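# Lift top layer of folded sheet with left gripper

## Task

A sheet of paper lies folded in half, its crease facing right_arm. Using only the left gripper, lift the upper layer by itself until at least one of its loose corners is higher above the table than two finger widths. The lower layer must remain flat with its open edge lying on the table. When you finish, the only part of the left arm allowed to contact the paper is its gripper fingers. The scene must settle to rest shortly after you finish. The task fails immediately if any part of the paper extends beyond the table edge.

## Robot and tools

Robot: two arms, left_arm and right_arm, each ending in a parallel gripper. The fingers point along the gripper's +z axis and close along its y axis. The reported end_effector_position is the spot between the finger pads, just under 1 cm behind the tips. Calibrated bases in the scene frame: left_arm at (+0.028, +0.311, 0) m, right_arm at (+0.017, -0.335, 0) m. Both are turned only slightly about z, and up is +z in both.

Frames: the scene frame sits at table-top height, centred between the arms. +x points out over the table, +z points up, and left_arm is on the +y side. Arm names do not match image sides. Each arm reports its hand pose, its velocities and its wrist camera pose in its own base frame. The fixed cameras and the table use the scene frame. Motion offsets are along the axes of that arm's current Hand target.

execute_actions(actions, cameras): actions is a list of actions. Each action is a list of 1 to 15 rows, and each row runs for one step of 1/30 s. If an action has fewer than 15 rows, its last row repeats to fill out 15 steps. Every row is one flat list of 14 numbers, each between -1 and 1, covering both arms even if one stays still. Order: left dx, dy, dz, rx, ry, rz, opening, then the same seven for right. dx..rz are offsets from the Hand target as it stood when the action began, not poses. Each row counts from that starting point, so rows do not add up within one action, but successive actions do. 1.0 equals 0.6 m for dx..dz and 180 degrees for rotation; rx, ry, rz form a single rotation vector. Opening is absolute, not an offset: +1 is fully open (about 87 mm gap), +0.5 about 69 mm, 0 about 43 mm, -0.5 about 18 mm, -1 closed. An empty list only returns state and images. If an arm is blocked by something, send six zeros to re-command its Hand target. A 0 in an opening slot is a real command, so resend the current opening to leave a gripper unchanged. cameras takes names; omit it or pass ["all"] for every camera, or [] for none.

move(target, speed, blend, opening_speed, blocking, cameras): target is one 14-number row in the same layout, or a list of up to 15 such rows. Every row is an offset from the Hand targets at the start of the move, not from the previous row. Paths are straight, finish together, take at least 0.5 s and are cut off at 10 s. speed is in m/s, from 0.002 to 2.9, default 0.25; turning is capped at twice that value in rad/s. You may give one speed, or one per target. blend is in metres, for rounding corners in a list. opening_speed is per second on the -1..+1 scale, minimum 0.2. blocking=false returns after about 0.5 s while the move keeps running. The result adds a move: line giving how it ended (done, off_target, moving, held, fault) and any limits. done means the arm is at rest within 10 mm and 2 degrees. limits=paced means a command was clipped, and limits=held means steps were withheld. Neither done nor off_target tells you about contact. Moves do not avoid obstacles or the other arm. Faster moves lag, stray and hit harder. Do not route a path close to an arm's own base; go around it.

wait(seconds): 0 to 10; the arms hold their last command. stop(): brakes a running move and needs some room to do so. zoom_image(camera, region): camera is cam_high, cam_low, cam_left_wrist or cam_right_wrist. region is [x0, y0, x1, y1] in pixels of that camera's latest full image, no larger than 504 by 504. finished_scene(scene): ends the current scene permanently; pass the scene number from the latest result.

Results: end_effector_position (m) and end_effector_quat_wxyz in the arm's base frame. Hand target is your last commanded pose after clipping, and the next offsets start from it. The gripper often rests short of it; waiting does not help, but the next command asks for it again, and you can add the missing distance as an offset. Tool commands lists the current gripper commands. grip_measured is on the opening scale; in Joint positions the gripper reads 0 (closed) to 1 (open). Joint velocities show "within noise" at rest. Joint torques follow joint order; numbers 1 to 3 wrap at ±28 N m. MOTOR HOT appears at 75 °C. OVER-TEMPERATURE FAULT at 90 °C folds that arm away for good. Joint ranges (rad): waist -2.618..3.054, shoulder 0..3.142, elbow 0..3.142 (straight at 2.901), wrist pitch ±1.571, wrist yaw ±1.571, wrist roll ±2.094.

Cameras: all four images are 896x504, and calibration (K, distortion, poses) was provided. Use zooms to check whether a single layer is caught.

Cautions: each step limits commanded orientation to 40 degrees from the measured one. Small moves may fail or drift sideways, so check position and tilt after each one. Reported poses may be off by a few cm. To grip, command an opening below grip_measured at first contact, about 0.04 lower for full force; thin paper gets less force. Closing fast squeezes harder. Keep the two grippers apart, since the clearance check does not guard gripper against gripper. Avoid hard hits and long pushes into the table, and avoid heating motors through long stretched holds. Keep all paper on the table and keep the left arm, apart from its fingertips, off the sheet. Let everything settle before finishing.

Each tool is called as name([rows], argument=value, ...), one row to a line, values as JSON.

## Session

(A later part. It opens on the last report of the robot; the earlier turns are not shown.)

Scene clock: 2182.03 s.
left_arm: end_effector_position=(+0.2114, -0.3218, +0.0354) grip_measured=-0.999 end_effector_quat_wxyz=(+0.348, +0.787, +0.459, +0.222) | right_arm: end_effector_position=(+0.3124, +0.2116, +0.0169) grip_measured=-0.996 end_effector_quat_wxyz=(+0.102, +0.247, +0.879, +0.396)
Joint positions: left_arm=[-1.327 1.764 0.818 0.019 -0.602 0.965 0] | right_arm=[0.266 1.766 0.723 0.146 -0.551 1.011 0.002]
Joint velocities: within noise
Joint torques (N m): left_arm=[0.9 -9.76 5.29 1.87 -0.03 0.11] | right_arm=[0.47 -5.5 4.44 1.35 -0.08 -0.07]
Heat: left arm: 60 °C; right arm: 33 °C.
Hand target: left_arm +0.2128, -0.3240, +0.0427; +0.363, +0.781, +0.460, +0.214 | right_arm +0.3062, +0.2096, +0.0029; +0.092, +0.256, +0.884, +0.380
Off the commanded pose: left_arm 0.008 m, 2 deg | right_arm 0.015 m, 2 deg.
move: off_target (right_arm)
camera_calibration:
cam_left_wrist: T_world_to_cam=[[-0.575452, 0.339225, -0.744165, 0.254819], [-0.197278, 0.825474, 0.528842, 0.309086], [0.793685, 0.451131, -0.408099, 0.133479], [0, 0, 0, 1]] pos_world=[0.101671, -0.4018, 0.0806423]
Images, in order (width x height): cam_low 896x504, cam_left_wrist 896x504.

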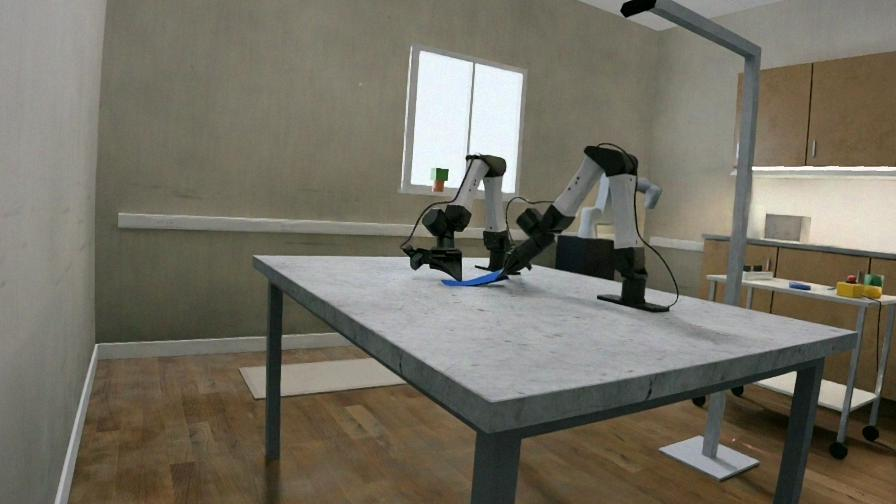

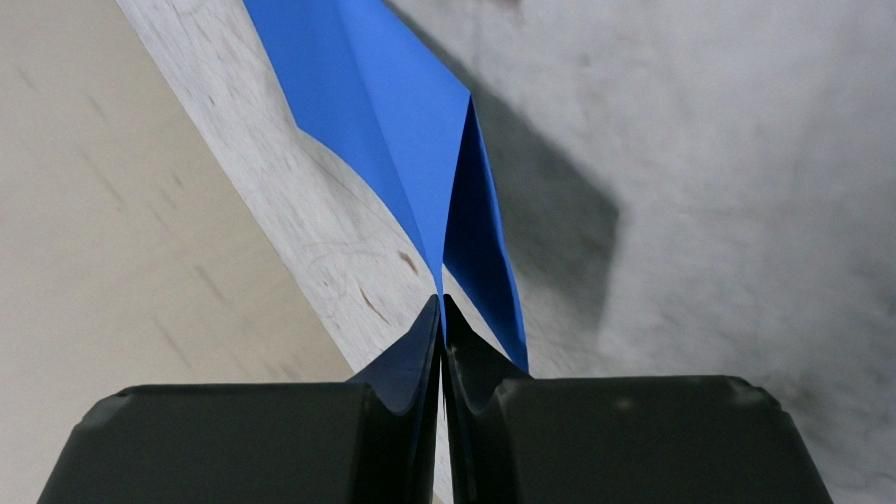

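execute_actions(actions=[])

zoom_image(camera="cam_high", region=[430, 260, 570, 400])

zoom_image(camera="cam_low", region=[430, 250, 530, 300])

Scene clock: 2213.60 s.
left_arm: end_effector_position=(+0.2114, -0.3218, +0.0354) grip_measured=-0.999 end_effector_quat_wxyz=(+0.348, +0.787, +0.459, +0.222) | right_arm: end_effector_position=(+0.3124, +0.2116, +0.0169) grip_measured=-0.996 end_effector_quat_wxyz=(+0.102, +0.247, +0.879, +0.396)
Joint positions: left_arm=[-1.327 1.764 0.818 0.019 -0.602 0.965 0] | right_arm=[0.266 1.766 0.723 0.146 -0.551 1.011 0.002]
Joint velocities: within noise
Joint torques (N m): left_arm=[0.85 -9.74 5.27 1.87 -0.02 0.1] | right_arm=[0.43 -5.5 4.42 1.35 -0.08 -0.06]
Heat: left arm: 57 °C; right arm: 33 °C.
Hand target: left_arm +0.2128, -0.3240, +0.0427; +0.363, +0.781, +0.461, +0.214 | right_arm +0.3062, +0.2096, +0.0029; +0.092, +0.256, +0.884, +0.380
Tool commands: left_gripper/opening=-1.0 right_gripper/opening=-1.0
Off the commanded pose: left_arm 0.008 m, 2 deg | right_arm 0.015 m, 2 deg.
camera_calibration:
cam_left_wrist: T_world_to_cam=[[-0.575452, 0.339225, -0.744165, 0.254819], [-0.197278, 0.825474, 0.528842, 0.309086], [0.793685, 0.451131, -0.408099, 0.133479], [0, 0, 0, 1]] pos_world=[0.101671, -0.4018, 0.0806423]
cam_right_wrist: T_world_to_cam=[[-0.340654, -0.56197, -0.753754, 0.235132], [-0.839558, -0.179042, 0.51292, 0.311119], [-0.423199, 0.807548, -0.410815, 0.107902], [0, 0, 0, 1]] pos_world=[0.386965, 0.100705, 0.0619803]

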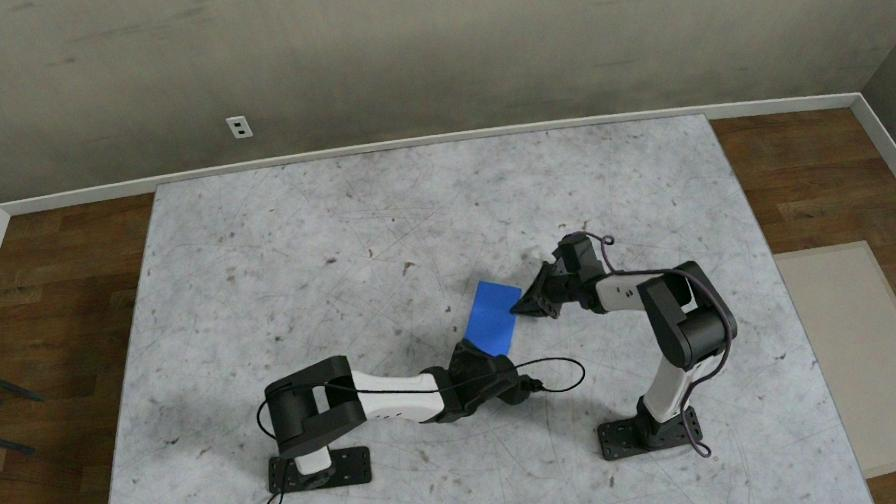

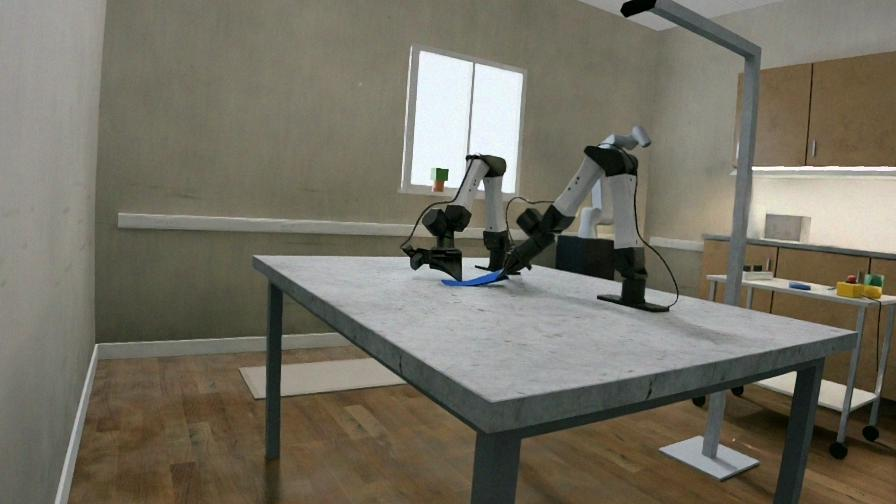

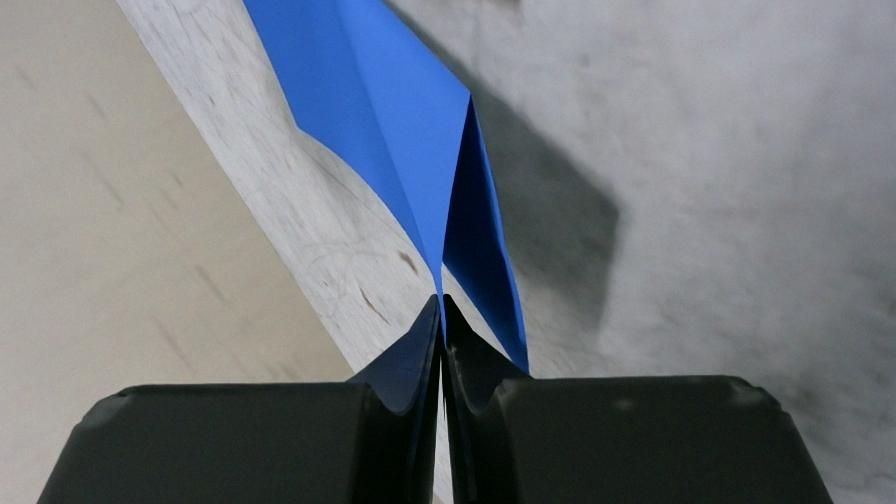

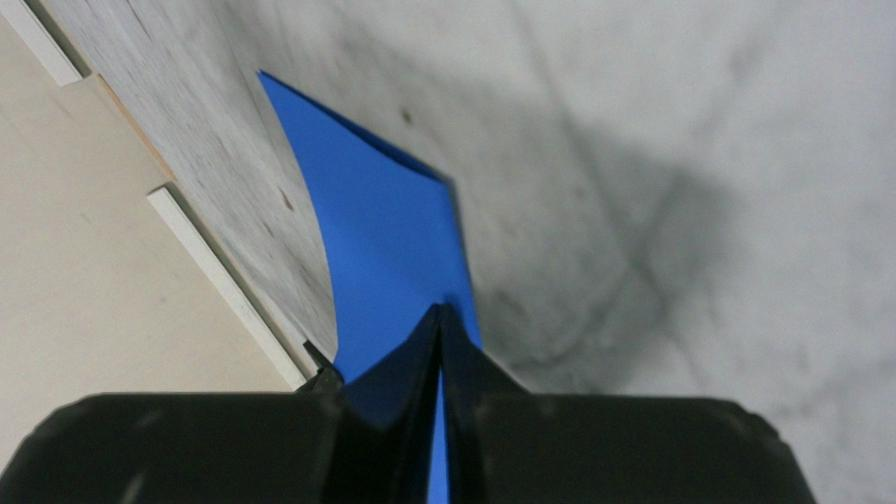

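Scaled by 3.600.

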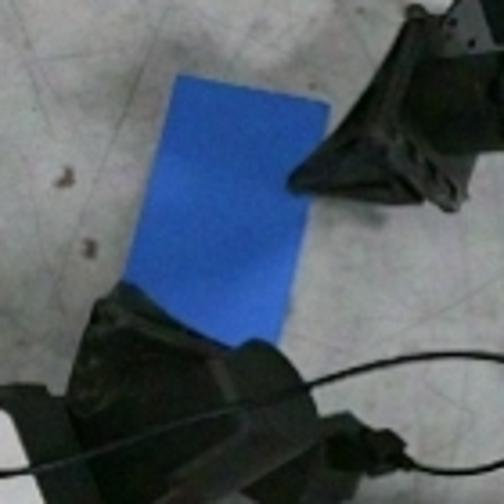

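Scaled by 5.040.

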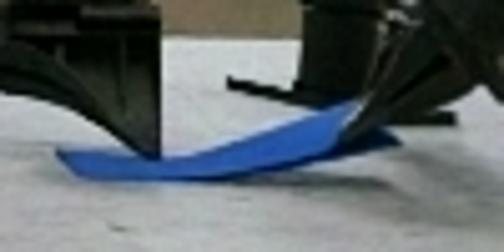

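move(target=[-0.0133, 0.0357, -0.03, 0, 0.0893, 0.1064, -1.0, 0, 0, 0, 0, 0, 0, -1.0], speed=0.1)

zoom_image(camera="cam_low", region=[430, 240, 530, 300])

zoom_image(camera="cam_high", region=[430, 260, 570, 400])

Scene clock: 2272.00 s.
left_arm: end_effector_position=(+0.2087, -0.3286, +0.0651) grip_measured=-0.999 end_effector_quat_wxyz=(+0.259, +0.811, +0.375, +0.367) | right_arm: end_effector_position=(+0.3117, +0.2127, +0.0170) grip_measured=-0.996 end_effector_quat_wxyz=(+0.102, +0.246, +0.879, +0.396)
Joint positions: left_arm=[-1.419 1.89 1.046 -0.312 -0.861 1.05 0] | right_arm=[0.27 1.766 0.723 0.146 -0.551 1.012 0.002]
Joint velocities: within noise
Joint torques (N m): left_arm=[-0.28 -8.05 8.64 0.91 -0.56 0.08] | right_arm=[0.16 -5.5 4.42 1.35 -0.08 -0.07]
Heat: left arm: 55 °C; right arm: 33 °C.
Hand target: left_arm +0.2089, -0.3310, +0.0707; +0.255, +0.809, +0.371, +0.378 | right_arm +0.3062, +0.2096, +0.0029; +0.092, +0.256, +0.884, +0.380
Off the commanded pose: left_arm 0.006 m, 1 deg | right_arm 0.015 m, 3 deg.
move: off_target (right_arm)
camera_calibration:
cam_left_wrist: T_world_to_cam=[[-0.427538, 0.58531, -0.68893, 0.324085], [-0.310075, 0.62091, 0.719948, 0.24235], [0.849155, 0.521425, -0.083972, 0.141218], [0, 0, 0, 1]] pos_world=[0.0937896, -0.413802, 0.0606505]
cam_right_wrist: T_world_to_cam=[[-0.339101, -0.562624, -0.753966, 0.235239], [-0.838982, -0.181701, 0.512927, 0.311145], [-0.425582, 0.806498, -0.410416, 0.107728], [0, 0, 0, 1]] pos_world=[0.386662, 0.102004, 0.0619808]

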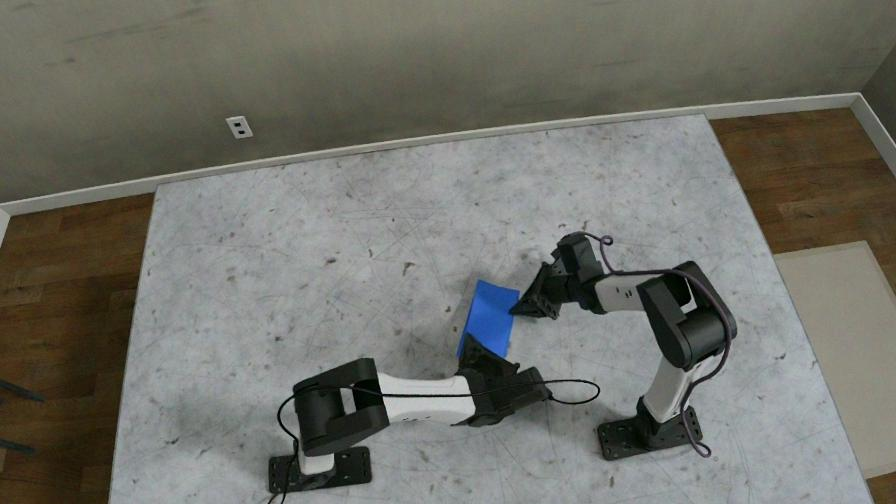

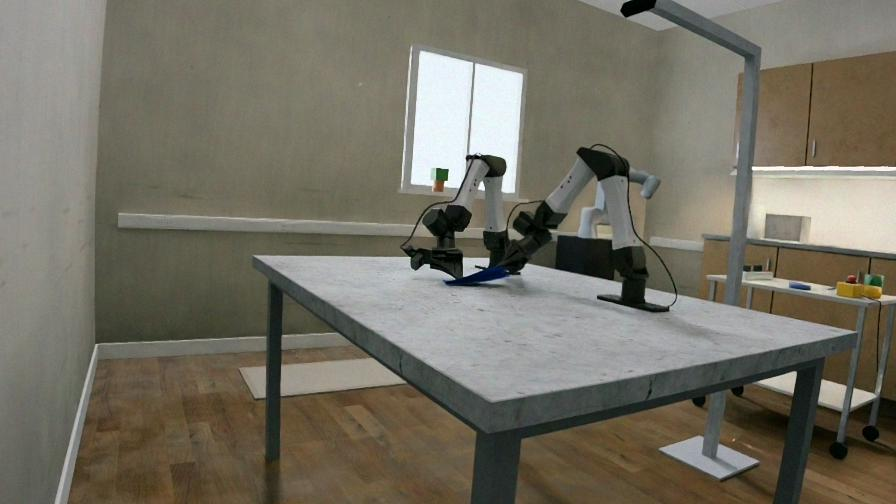

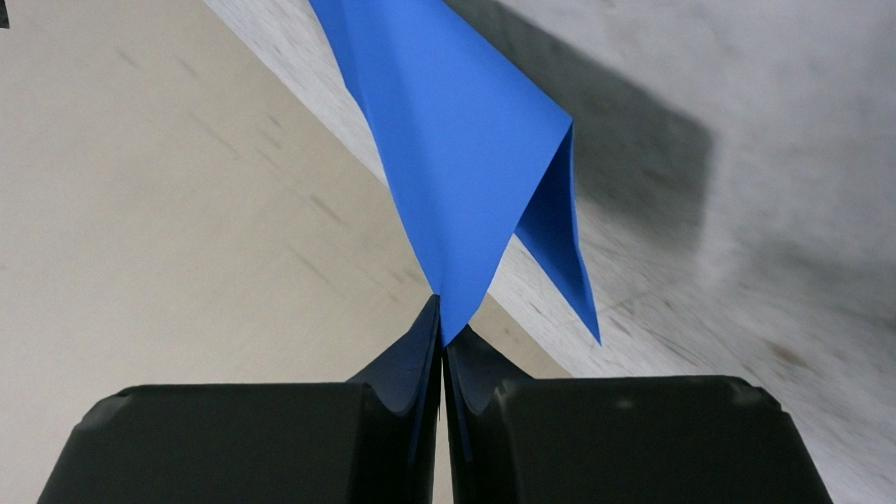

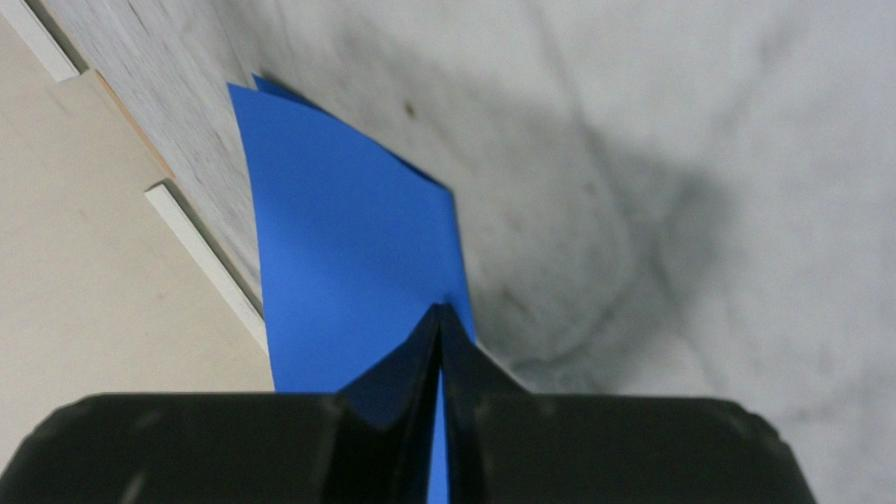

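Scaled by 5.040.

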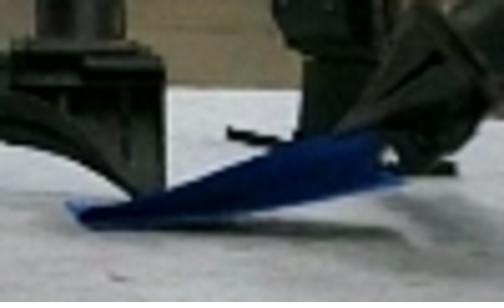

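Scaled by 3.600.

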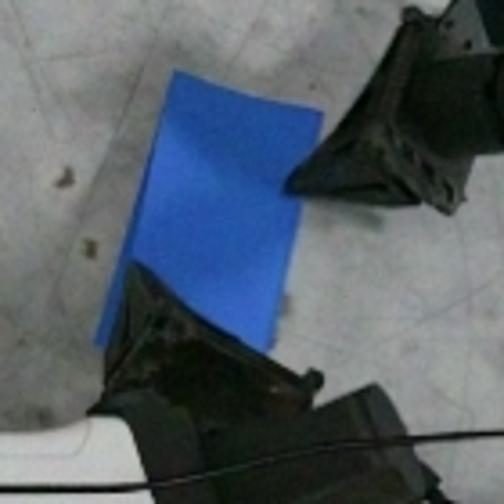

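move([
  [0, 0, 0, 0, 0, 0, -1.0, 0.0022, 0.0503, -0.0486, 0, 0, 0, -1.0],
  [0, 0, 0, 0, 0, 0, -1.0, 0.165, 0.0458, -0.0698, 0.0053, 0.1198, -0.1157, -1.0],
], speed=[0.08, 0.15])

zoom_image(camera="cam_low", region=[430, 240, 530, 300])

Scene clock: 2464.47 s.
left_arm: end_effector_position=(+0.2094, -0.3254, +0.0663) grip_measured=-0.999 end_effector_quat_wxyz=(+0.253, +0.811, +0.372, +0.375) | right_arm: end_effector_position=(+0.2113, +0.2459, +0.0407) grip_measured=-0.996 end_effector_quat_wxyz=(-0.024, +0.034, +0.925, +0.379)
Joint positions: left_arm=[-1.419 1.89 1.046 -0.327 -0.874 1.05 0] | right_arm=[0.441 1.68 0.831 -0.342 -0.698 0.654 0.002]
Joint velocities: within noise
Joint torques (N m): left_arm=[-0.29 -7.98 8.7 0.99 -0.42 0.07] | right_arm=[0.2 -9.25 9.36 0.81 -0.45 -0.22]
Heat: left arm: 53 °C; right arm: 32 °C.
Hand target: left_arm +0.2090, -0.3309, +0.0707; +0.255, +0.809, +0.371, +0.378 | right_arm +0.2175, +0.2512, +0.0549; -0.009, +0.019, +0.920, +0.391
Off the commanded pose: left_arm 0.007 m, 1 deg | right_arm 0.016 m, 3 deg.
move: off_target (right_arm)
camera_calibration:
cam_left_wrist: T_world_to_cam=[[-0.423994, 0.594214, -0.683476, 0.325139], [-0.320185, 0.607583, 0.726859, 0.236975], [0.847178, 0.527023, -0.067353, 0.140281], [0, 0, 0, 1]] pos_world=[0.0948899, -0.411115, 0.0594253]
cam_right_wrist: T_world_to_cam=[[-0.0725257, -0.702739, -0.707741, 0.213947], [-0.620649, -0.523675, 0.583575, 0.255851], [-0.780727, 0.481583, -0.398174, 0.202349], [0, 0, 0, 1]] pos_world=[0.33229, 0.186884, 0.0826811]

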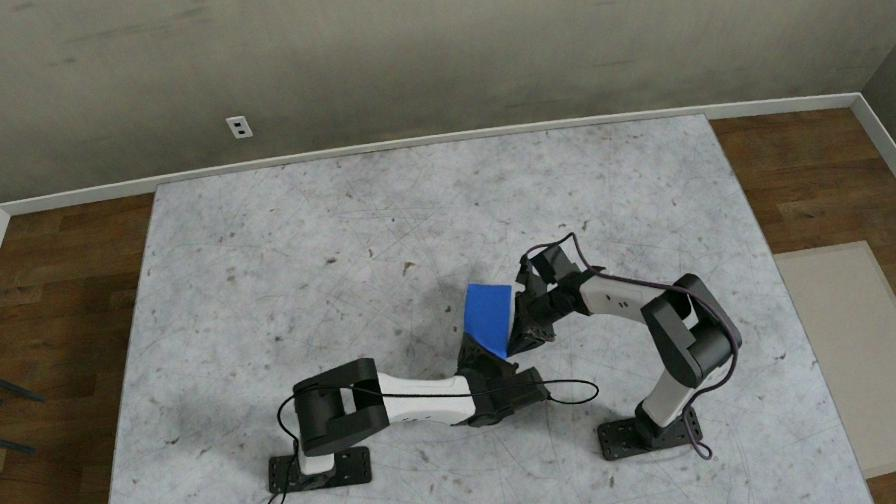

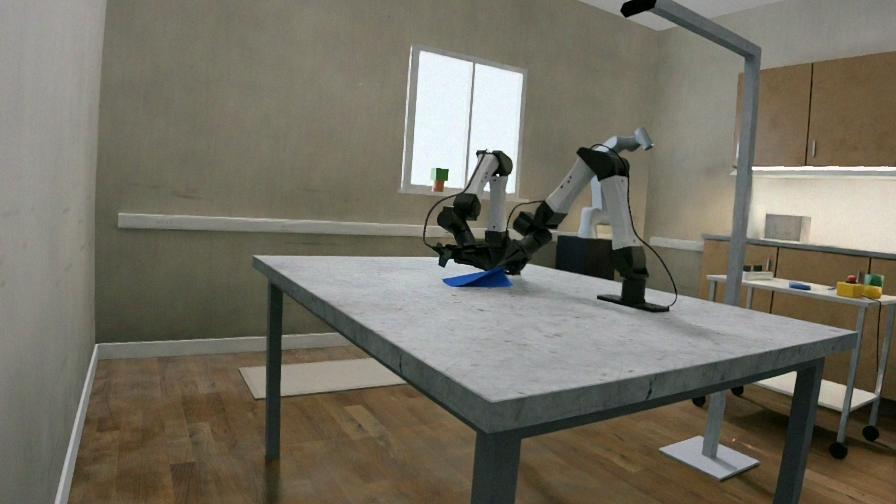

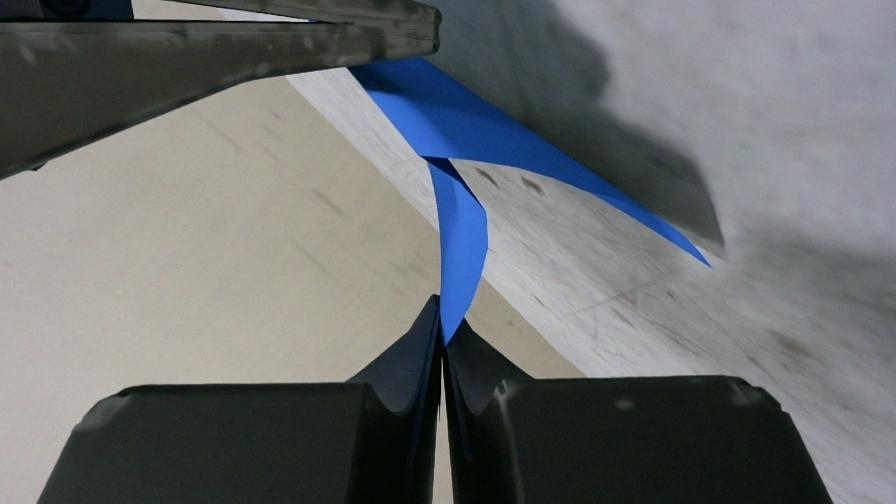

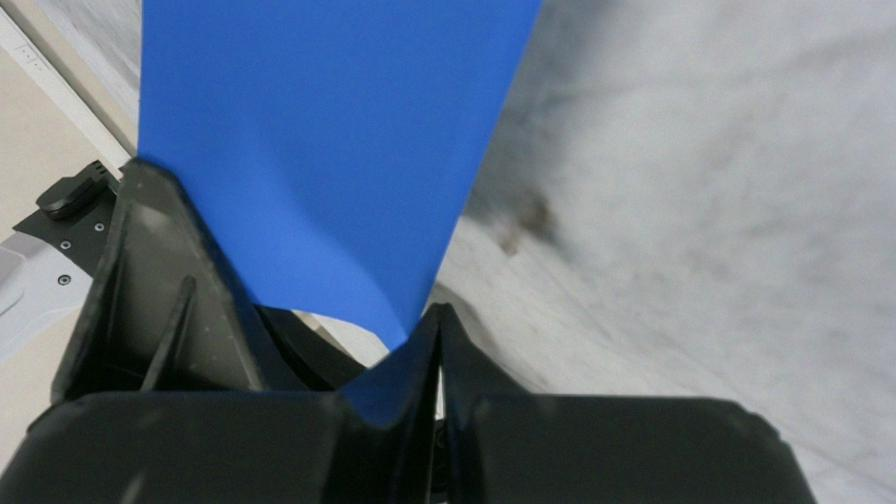

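Scaled by 5.040.

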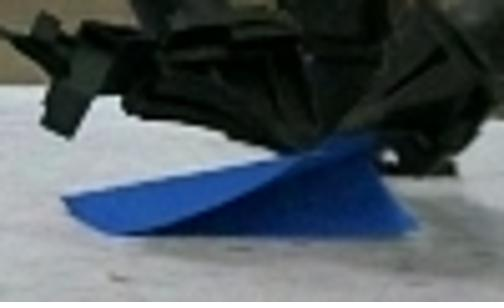

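move(target=[0,0,0,0,0,0,-1, 0,0,-0.2,0,0,0,-1], speed=0.15)

Scene clock: 2519.73 s.
left_arm: end_effector_position=(+0.2094, -0.3254, +0.0663) grip_measured=-0.999 end_effector_quat_wxyz=(+0.253, +0.811, +0.372, +0.375) | right_arm: end_effector_position=(+0.2118, +0.1649, +0.1257) grip_measured=-0.996 end_effector_quat_wxyz=(-0.027, +0.028, +0.923, +0.384)
Joint positions: left_arm=[-1.419 1.89 1.046 -0.327 -0.874 1.05 0] | right_arm=[0.15 1.523 1.053 -0.99 -0.784 0.257 0.002]
Joint velocities: within noise
Joint torques (N m): left_arm=[-0.29 -8.01 8.72 1 -0.42 0.06] | right_arm=[-0.68 -7.72 10.29 0.34 -0.54 -0.18]
Heat: left arm: 52 °C; right arm: 31 °C.
Hand target: left_arm +0.2090, -0.3309, +0.0707; +0.255, +0.809, +0.371, +0.378 | right_arm +0.2176, +0.1649, +0.1382; -0.009, +0.019, +0.920, +0.391
Off the commanded pose: left_arm 0.007 m, 1 deg | right_arm 0.014 m, 2 deg.
move: off_target (right_arm)
camera_calibration:
cam_left_wrist: T_world_to_cam=[[-0.423994, 0.594214, -0.683476, 0.325139], [-0.320185, 0.607583, 0.726859, 0.236975], [0.847178, 0.527023, -0.067353, 0.140281], [0, 0, 0, 1]] pos_world=[0.0948899, -0.411115, 0.0594253]
cam_right_wrist: T_world_to_cam=[[-0.0645593, -0.695549, -0.715573, 0.215439], [-0.613249, -0.538037, 0.578309, 0.165556], [-0.787247, 0.476159, -0.391809, 0.277099], [0, 0, 0, 1]] pos_world=[0.333581, 0.10698, 0.16699]

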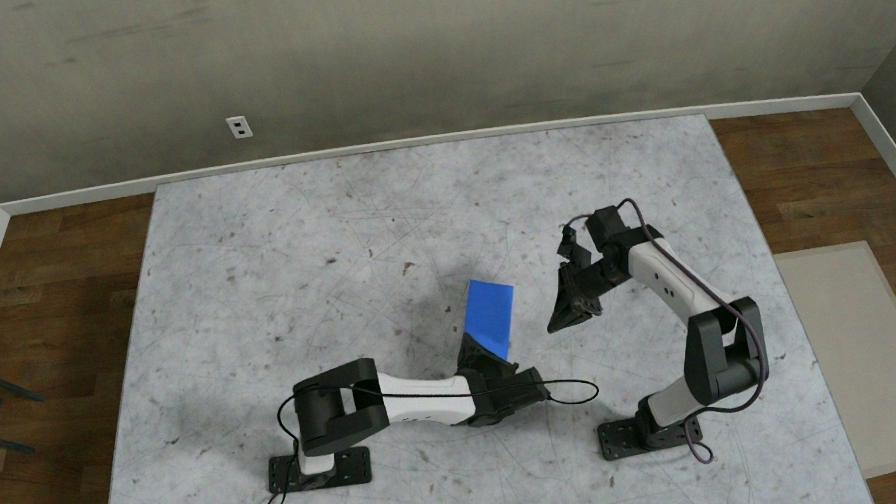

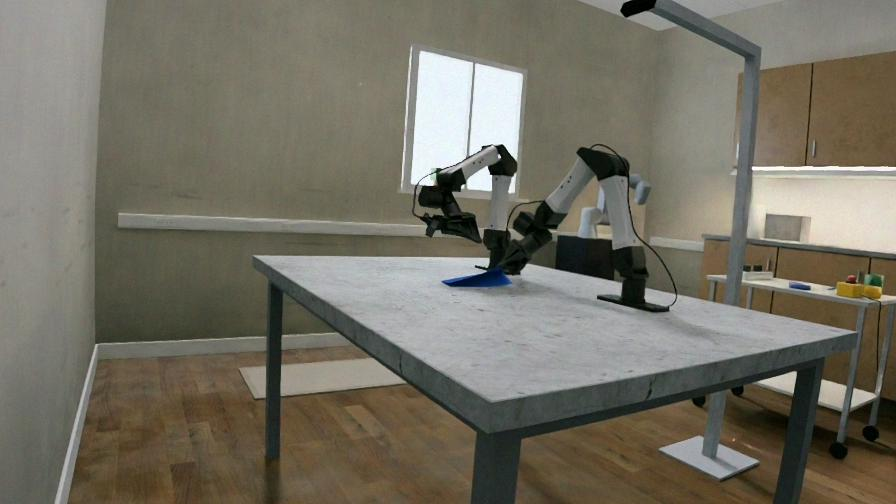

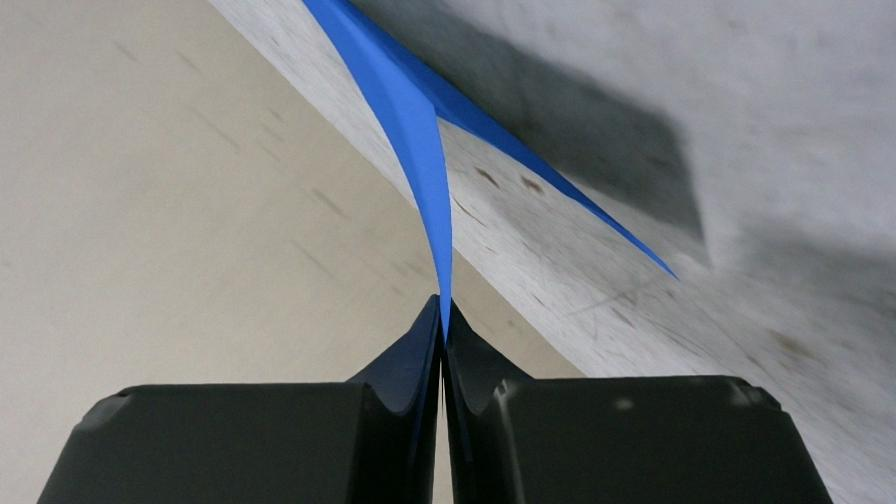

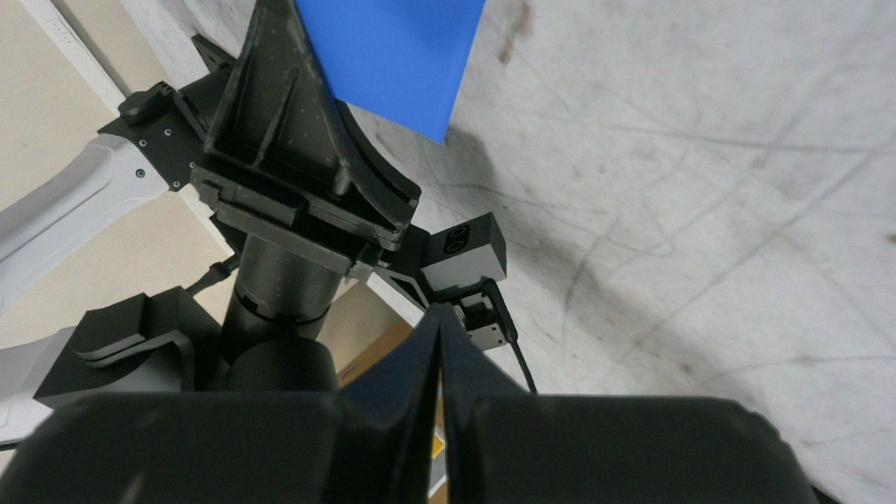

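zoom_image(camera="cam_low", region=[420, 230, 540, 300])

zoom_image(camera="cam_high", region=[430, 260, 570, 400])

zoom_image(camera="cam_right_wrist", region=[200, 0, 560, 300])

zoom_image(camera="cam_left_wrist", region=[280, 0, 740, 360])

Scaled by 4.200.

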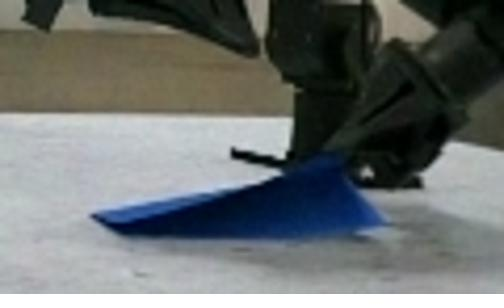

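Scaled by 3.600.

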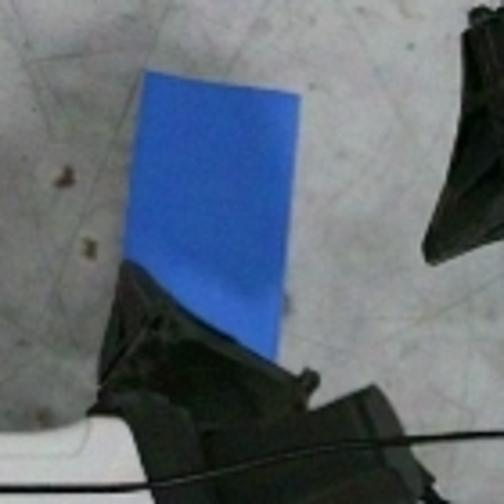

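Scaled by 1.400.

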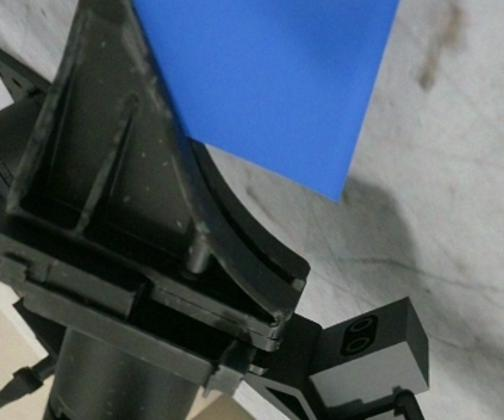

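Scaled by 1.096.

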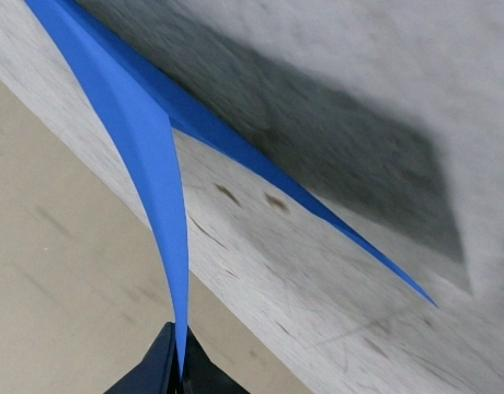

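zoom_image(camera="cam_low", region=[470, 255, 525, 295])

zoom_image(camera="cam_left_wrist", region=[560, 140, 760, 320])

zoom_image(camera="cam_right_wrist", region=[380, 60, 560, 220])

Scaled by 9.164.

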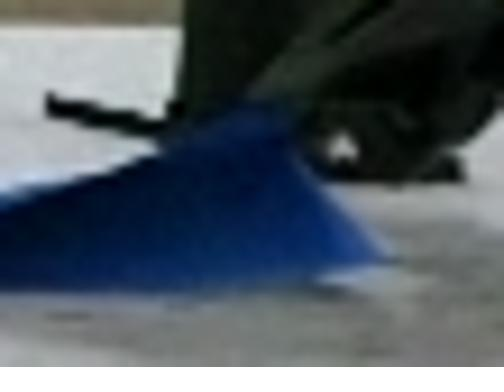

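Scaled by 2.520.

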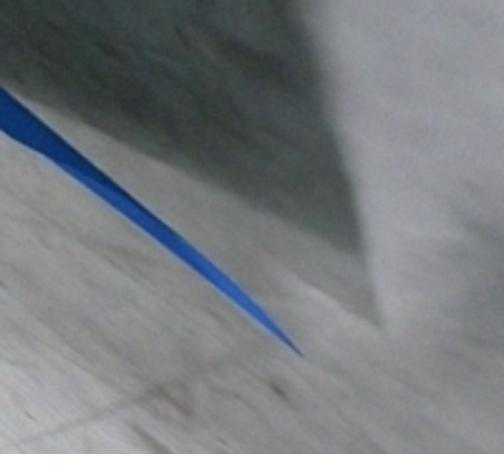

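Scaled by 2.800.

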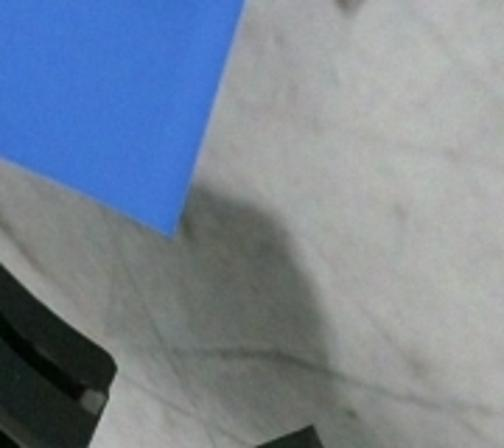

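move(target=[-0.00933,-0.01626,0.014,0,0,0,-1, 0.012,0,0.15,0,0,0,-1], speed=0.12)

zoom_image(camera="cam_low", region=[455, 250, 525, 300])

zoom_image(camera="cam_left_wrist", region=[280, 0, 740, 360])

Scene clock: 2737.90 s.
left_arm: end_effector_position=(+0.2095, -0.3263, +0.0565) grip_measured=-0.999 end_effector_quat_wxyz=(+0.247, +0.813, +0.370, +0.376) | right_arm: end_effector_position=(+0.2103, +0.2284, +0.0808) grip_measured=-0.996 end_effector_quat_wxyz=(-0.008, +0.015, +0.919, +0.393)
Joint positions: left_arm=[-1.419 1.922 1.046 -0.31 -0.874 1.05 0] | right_arm=[0.38 1.559 0.879 -0.524 -0.737 0.556 0.002]
Joint velocities: within noise
Joint torques (N m): left_arm=[-0.18 -8.12 6.5 1.38 -0.43 0.07] | right_arm=[0.39 -5.53 5.85 1.12 -0.32 0.05]
Heat: left arm: 50 °C; right arm: 34 °C.
Hand target: left_arm +0.2093, -0.3307, +0.0566; +0.255, +0.809, +0.371, +0.378 | right_arm +0.2102, +0.2298, +0.0759; -0.009, +0.019, +0.920, +0.391
Off the commanded pose: left_arm 0.004 m, 1 deg | right_arm 0.005 m, 1 deg.
move: done
camera_calibration:
cam_left_wrist: T_world_to_cam=[[-0.425474, 0.604206, -0.673726, 0.322059], [-0.318551, 0.596834, 0.73642, 0.240297], [0.847052, 0.527944, -0.0614665, 0.139996], [0, 0, 0, 1]] pos_world=[0.0949902, -0.411917, 0.0486253]
cam_right_wrist: T_world_to_cam=[[-0.0252501, -0.68255, -0.730402, 0.217292], [-0.634094, -0.553912, 0.539543, 0.23589], [-0.772844, 0.476767, -0.418815, 0.227135], [0, 0, 0, 1]] pos_world=[0.330603, 0.170685, 0.126565]

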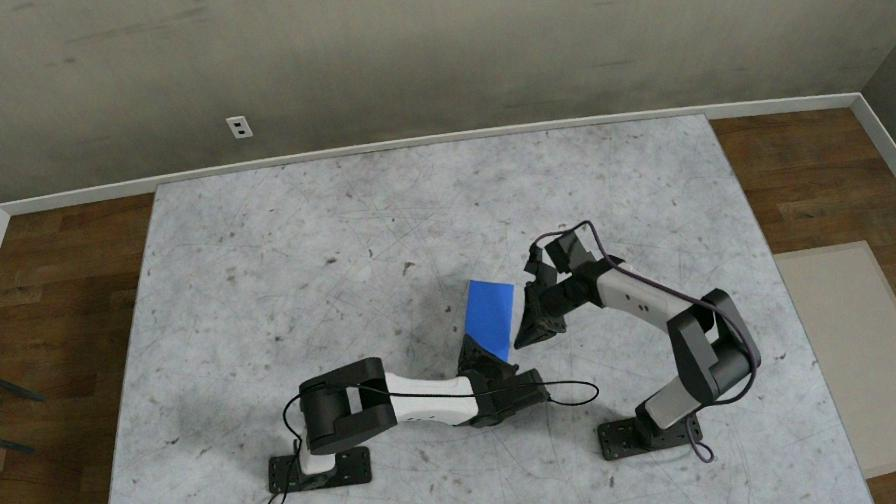

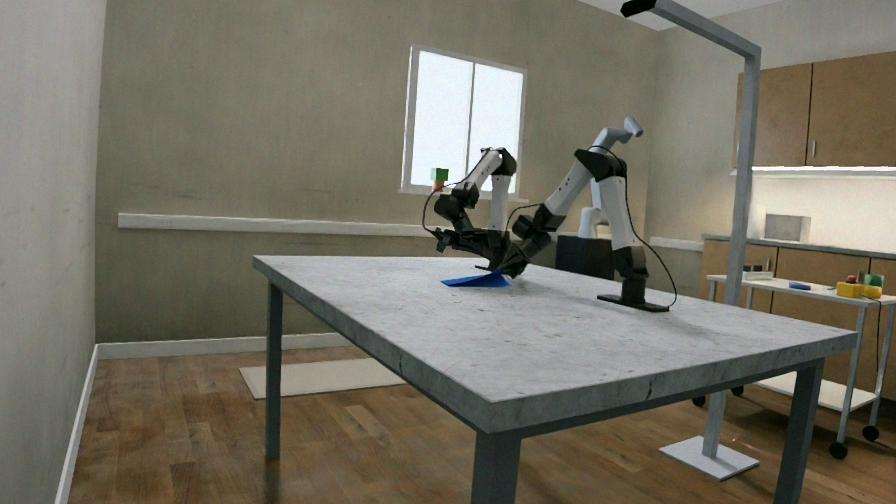

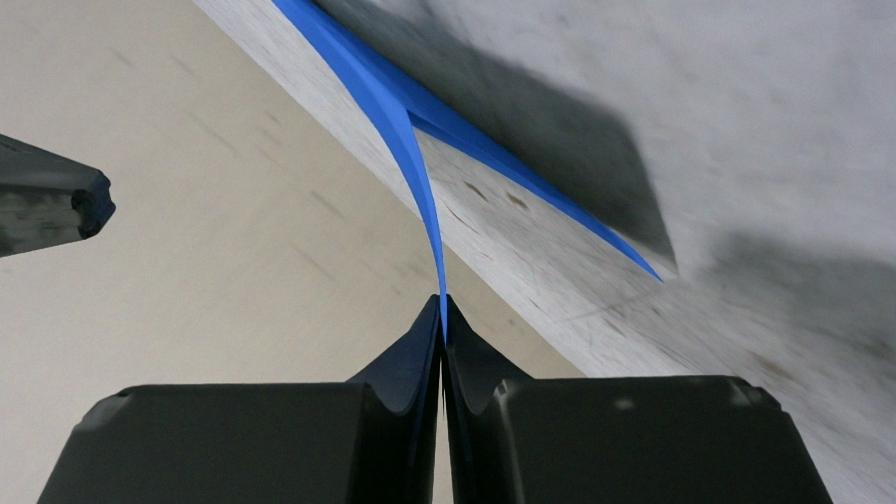

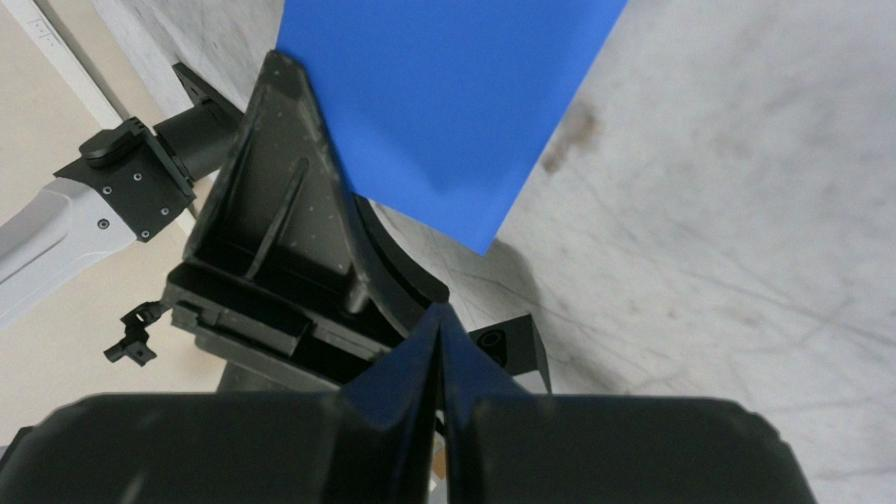

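Scaled by 7.200.

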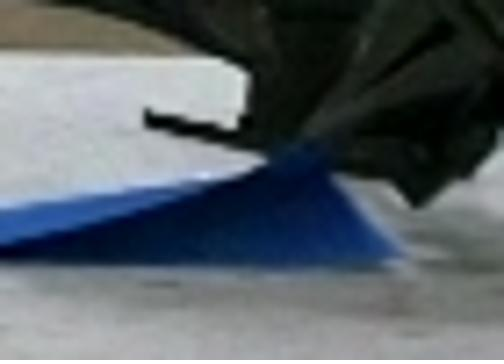

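Scaled by 1.096.

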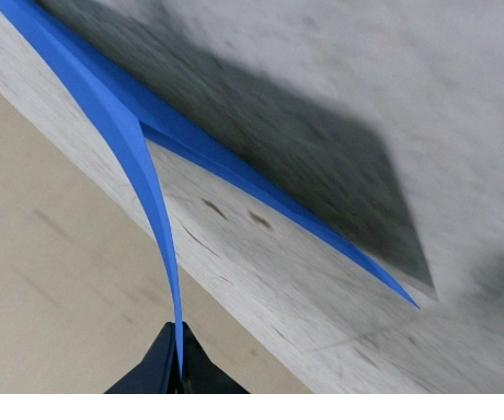

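move(target=[0,0,0,0,0,0,-1, 0.0117,-0.0045,0.0703,0,0,0,-1], speed=0.08)

zoom_image(camera="cam_right_wrist", region=[260, 0, 700, 360])

Scene clock: 2770.67 s.
left_arm: end_effector_position=(+0.2095, -0.3263, +0.0566) grip_measured=-0.999 end_effector_quat_wxyz=(+0.247, +0.813, +0.370, +0.376) | right_arm: end_effector_position=(+0.2032, +0.2573, +0.0496) grip_measured=-0.996 end_effector_quat_wxyz=(-0.008, +0.015, +0.920, +0.392)
Joint positions: left_arm=[-1.419 1.922 1.046 -0.31 -0.874 1.05 0] | right_arm=[0.486 1.631 0.8 -0.29 -0.695 0.683 0.002]
Joint velocities: within noise
Joint torques (N m): left_arm=[-0.2 -8.1 6.49 1.38 -0.43 0.07] | right_arm=[0.29 -5.78 5.63 1.25 -0.34 0.01]
Heat: left arm: 48 °C; right arm: 31 °C.
Hand target: left_arm +0.2093, -0.3307, +0.0566; +0.255, +0.809, +0.371, +0.378 | right_arm +0.2031, +0.2585, +0.0449; -0.009, +0.019, +0.920, +0.391
Off the commanded pose: left_arm 0.004 m, 1 deg | right_arm 0.005 m, 0 deg.
move: done
camera_calibration:
cam_left_wrist: T_world_to_cam=[[-0.425463, 0.603907, -0.674001, 0.321948], [-0.318591, 0.597143, 0.736152, 0.240441], [0.847042, 0.527937, -0.0616626, 0.140004], [0, 0, 0, 1]] pos_world=[0.0949902, -0.411917, 0.0486253]
cam_right_wrist: T_world_to_cam=[[-0.025046, -0.683082, -0.729913, 0.214109], [-0.632818, -0.554397, 0.540542, 0.264045], [-0.773896, 0.47544, -0.418381, 0.195306], [0, 0, 0, 1]] pos_world=[0.323602, 0.199783, 0.0952656]

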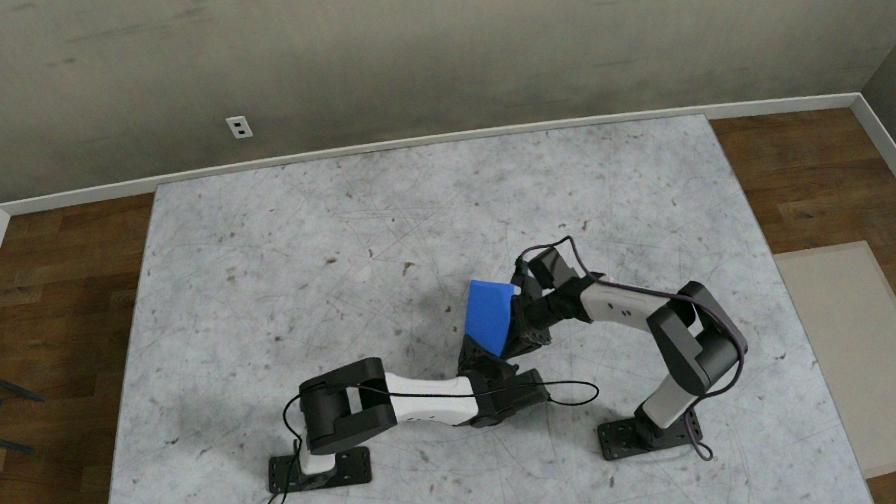

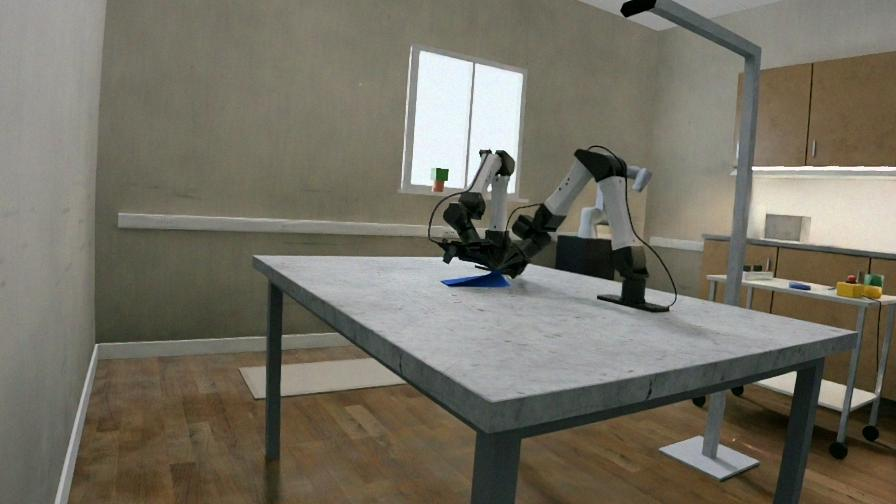

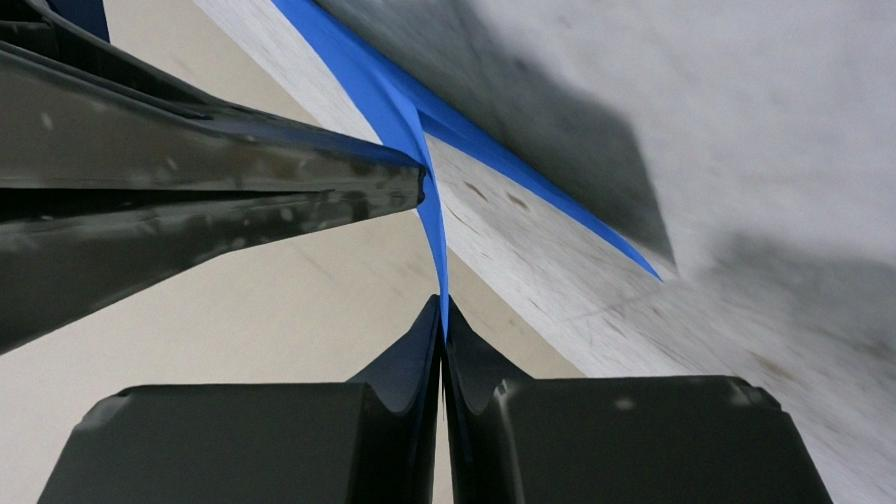

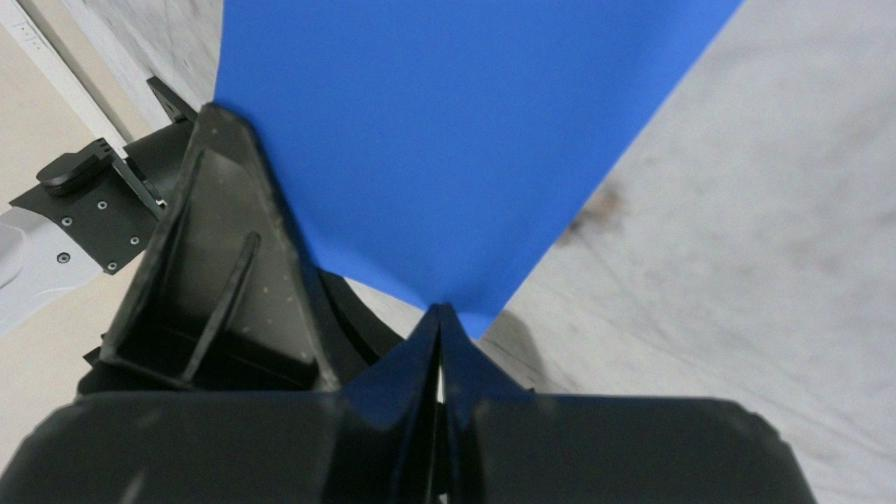

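Scaled by 1.145.

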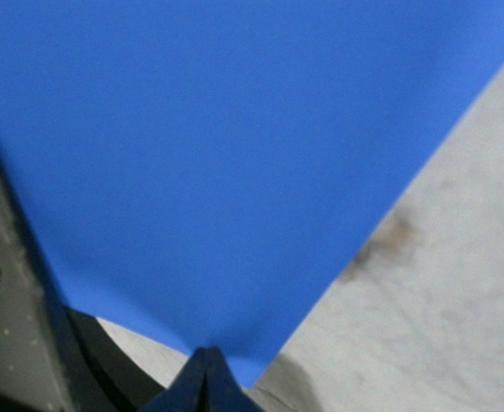

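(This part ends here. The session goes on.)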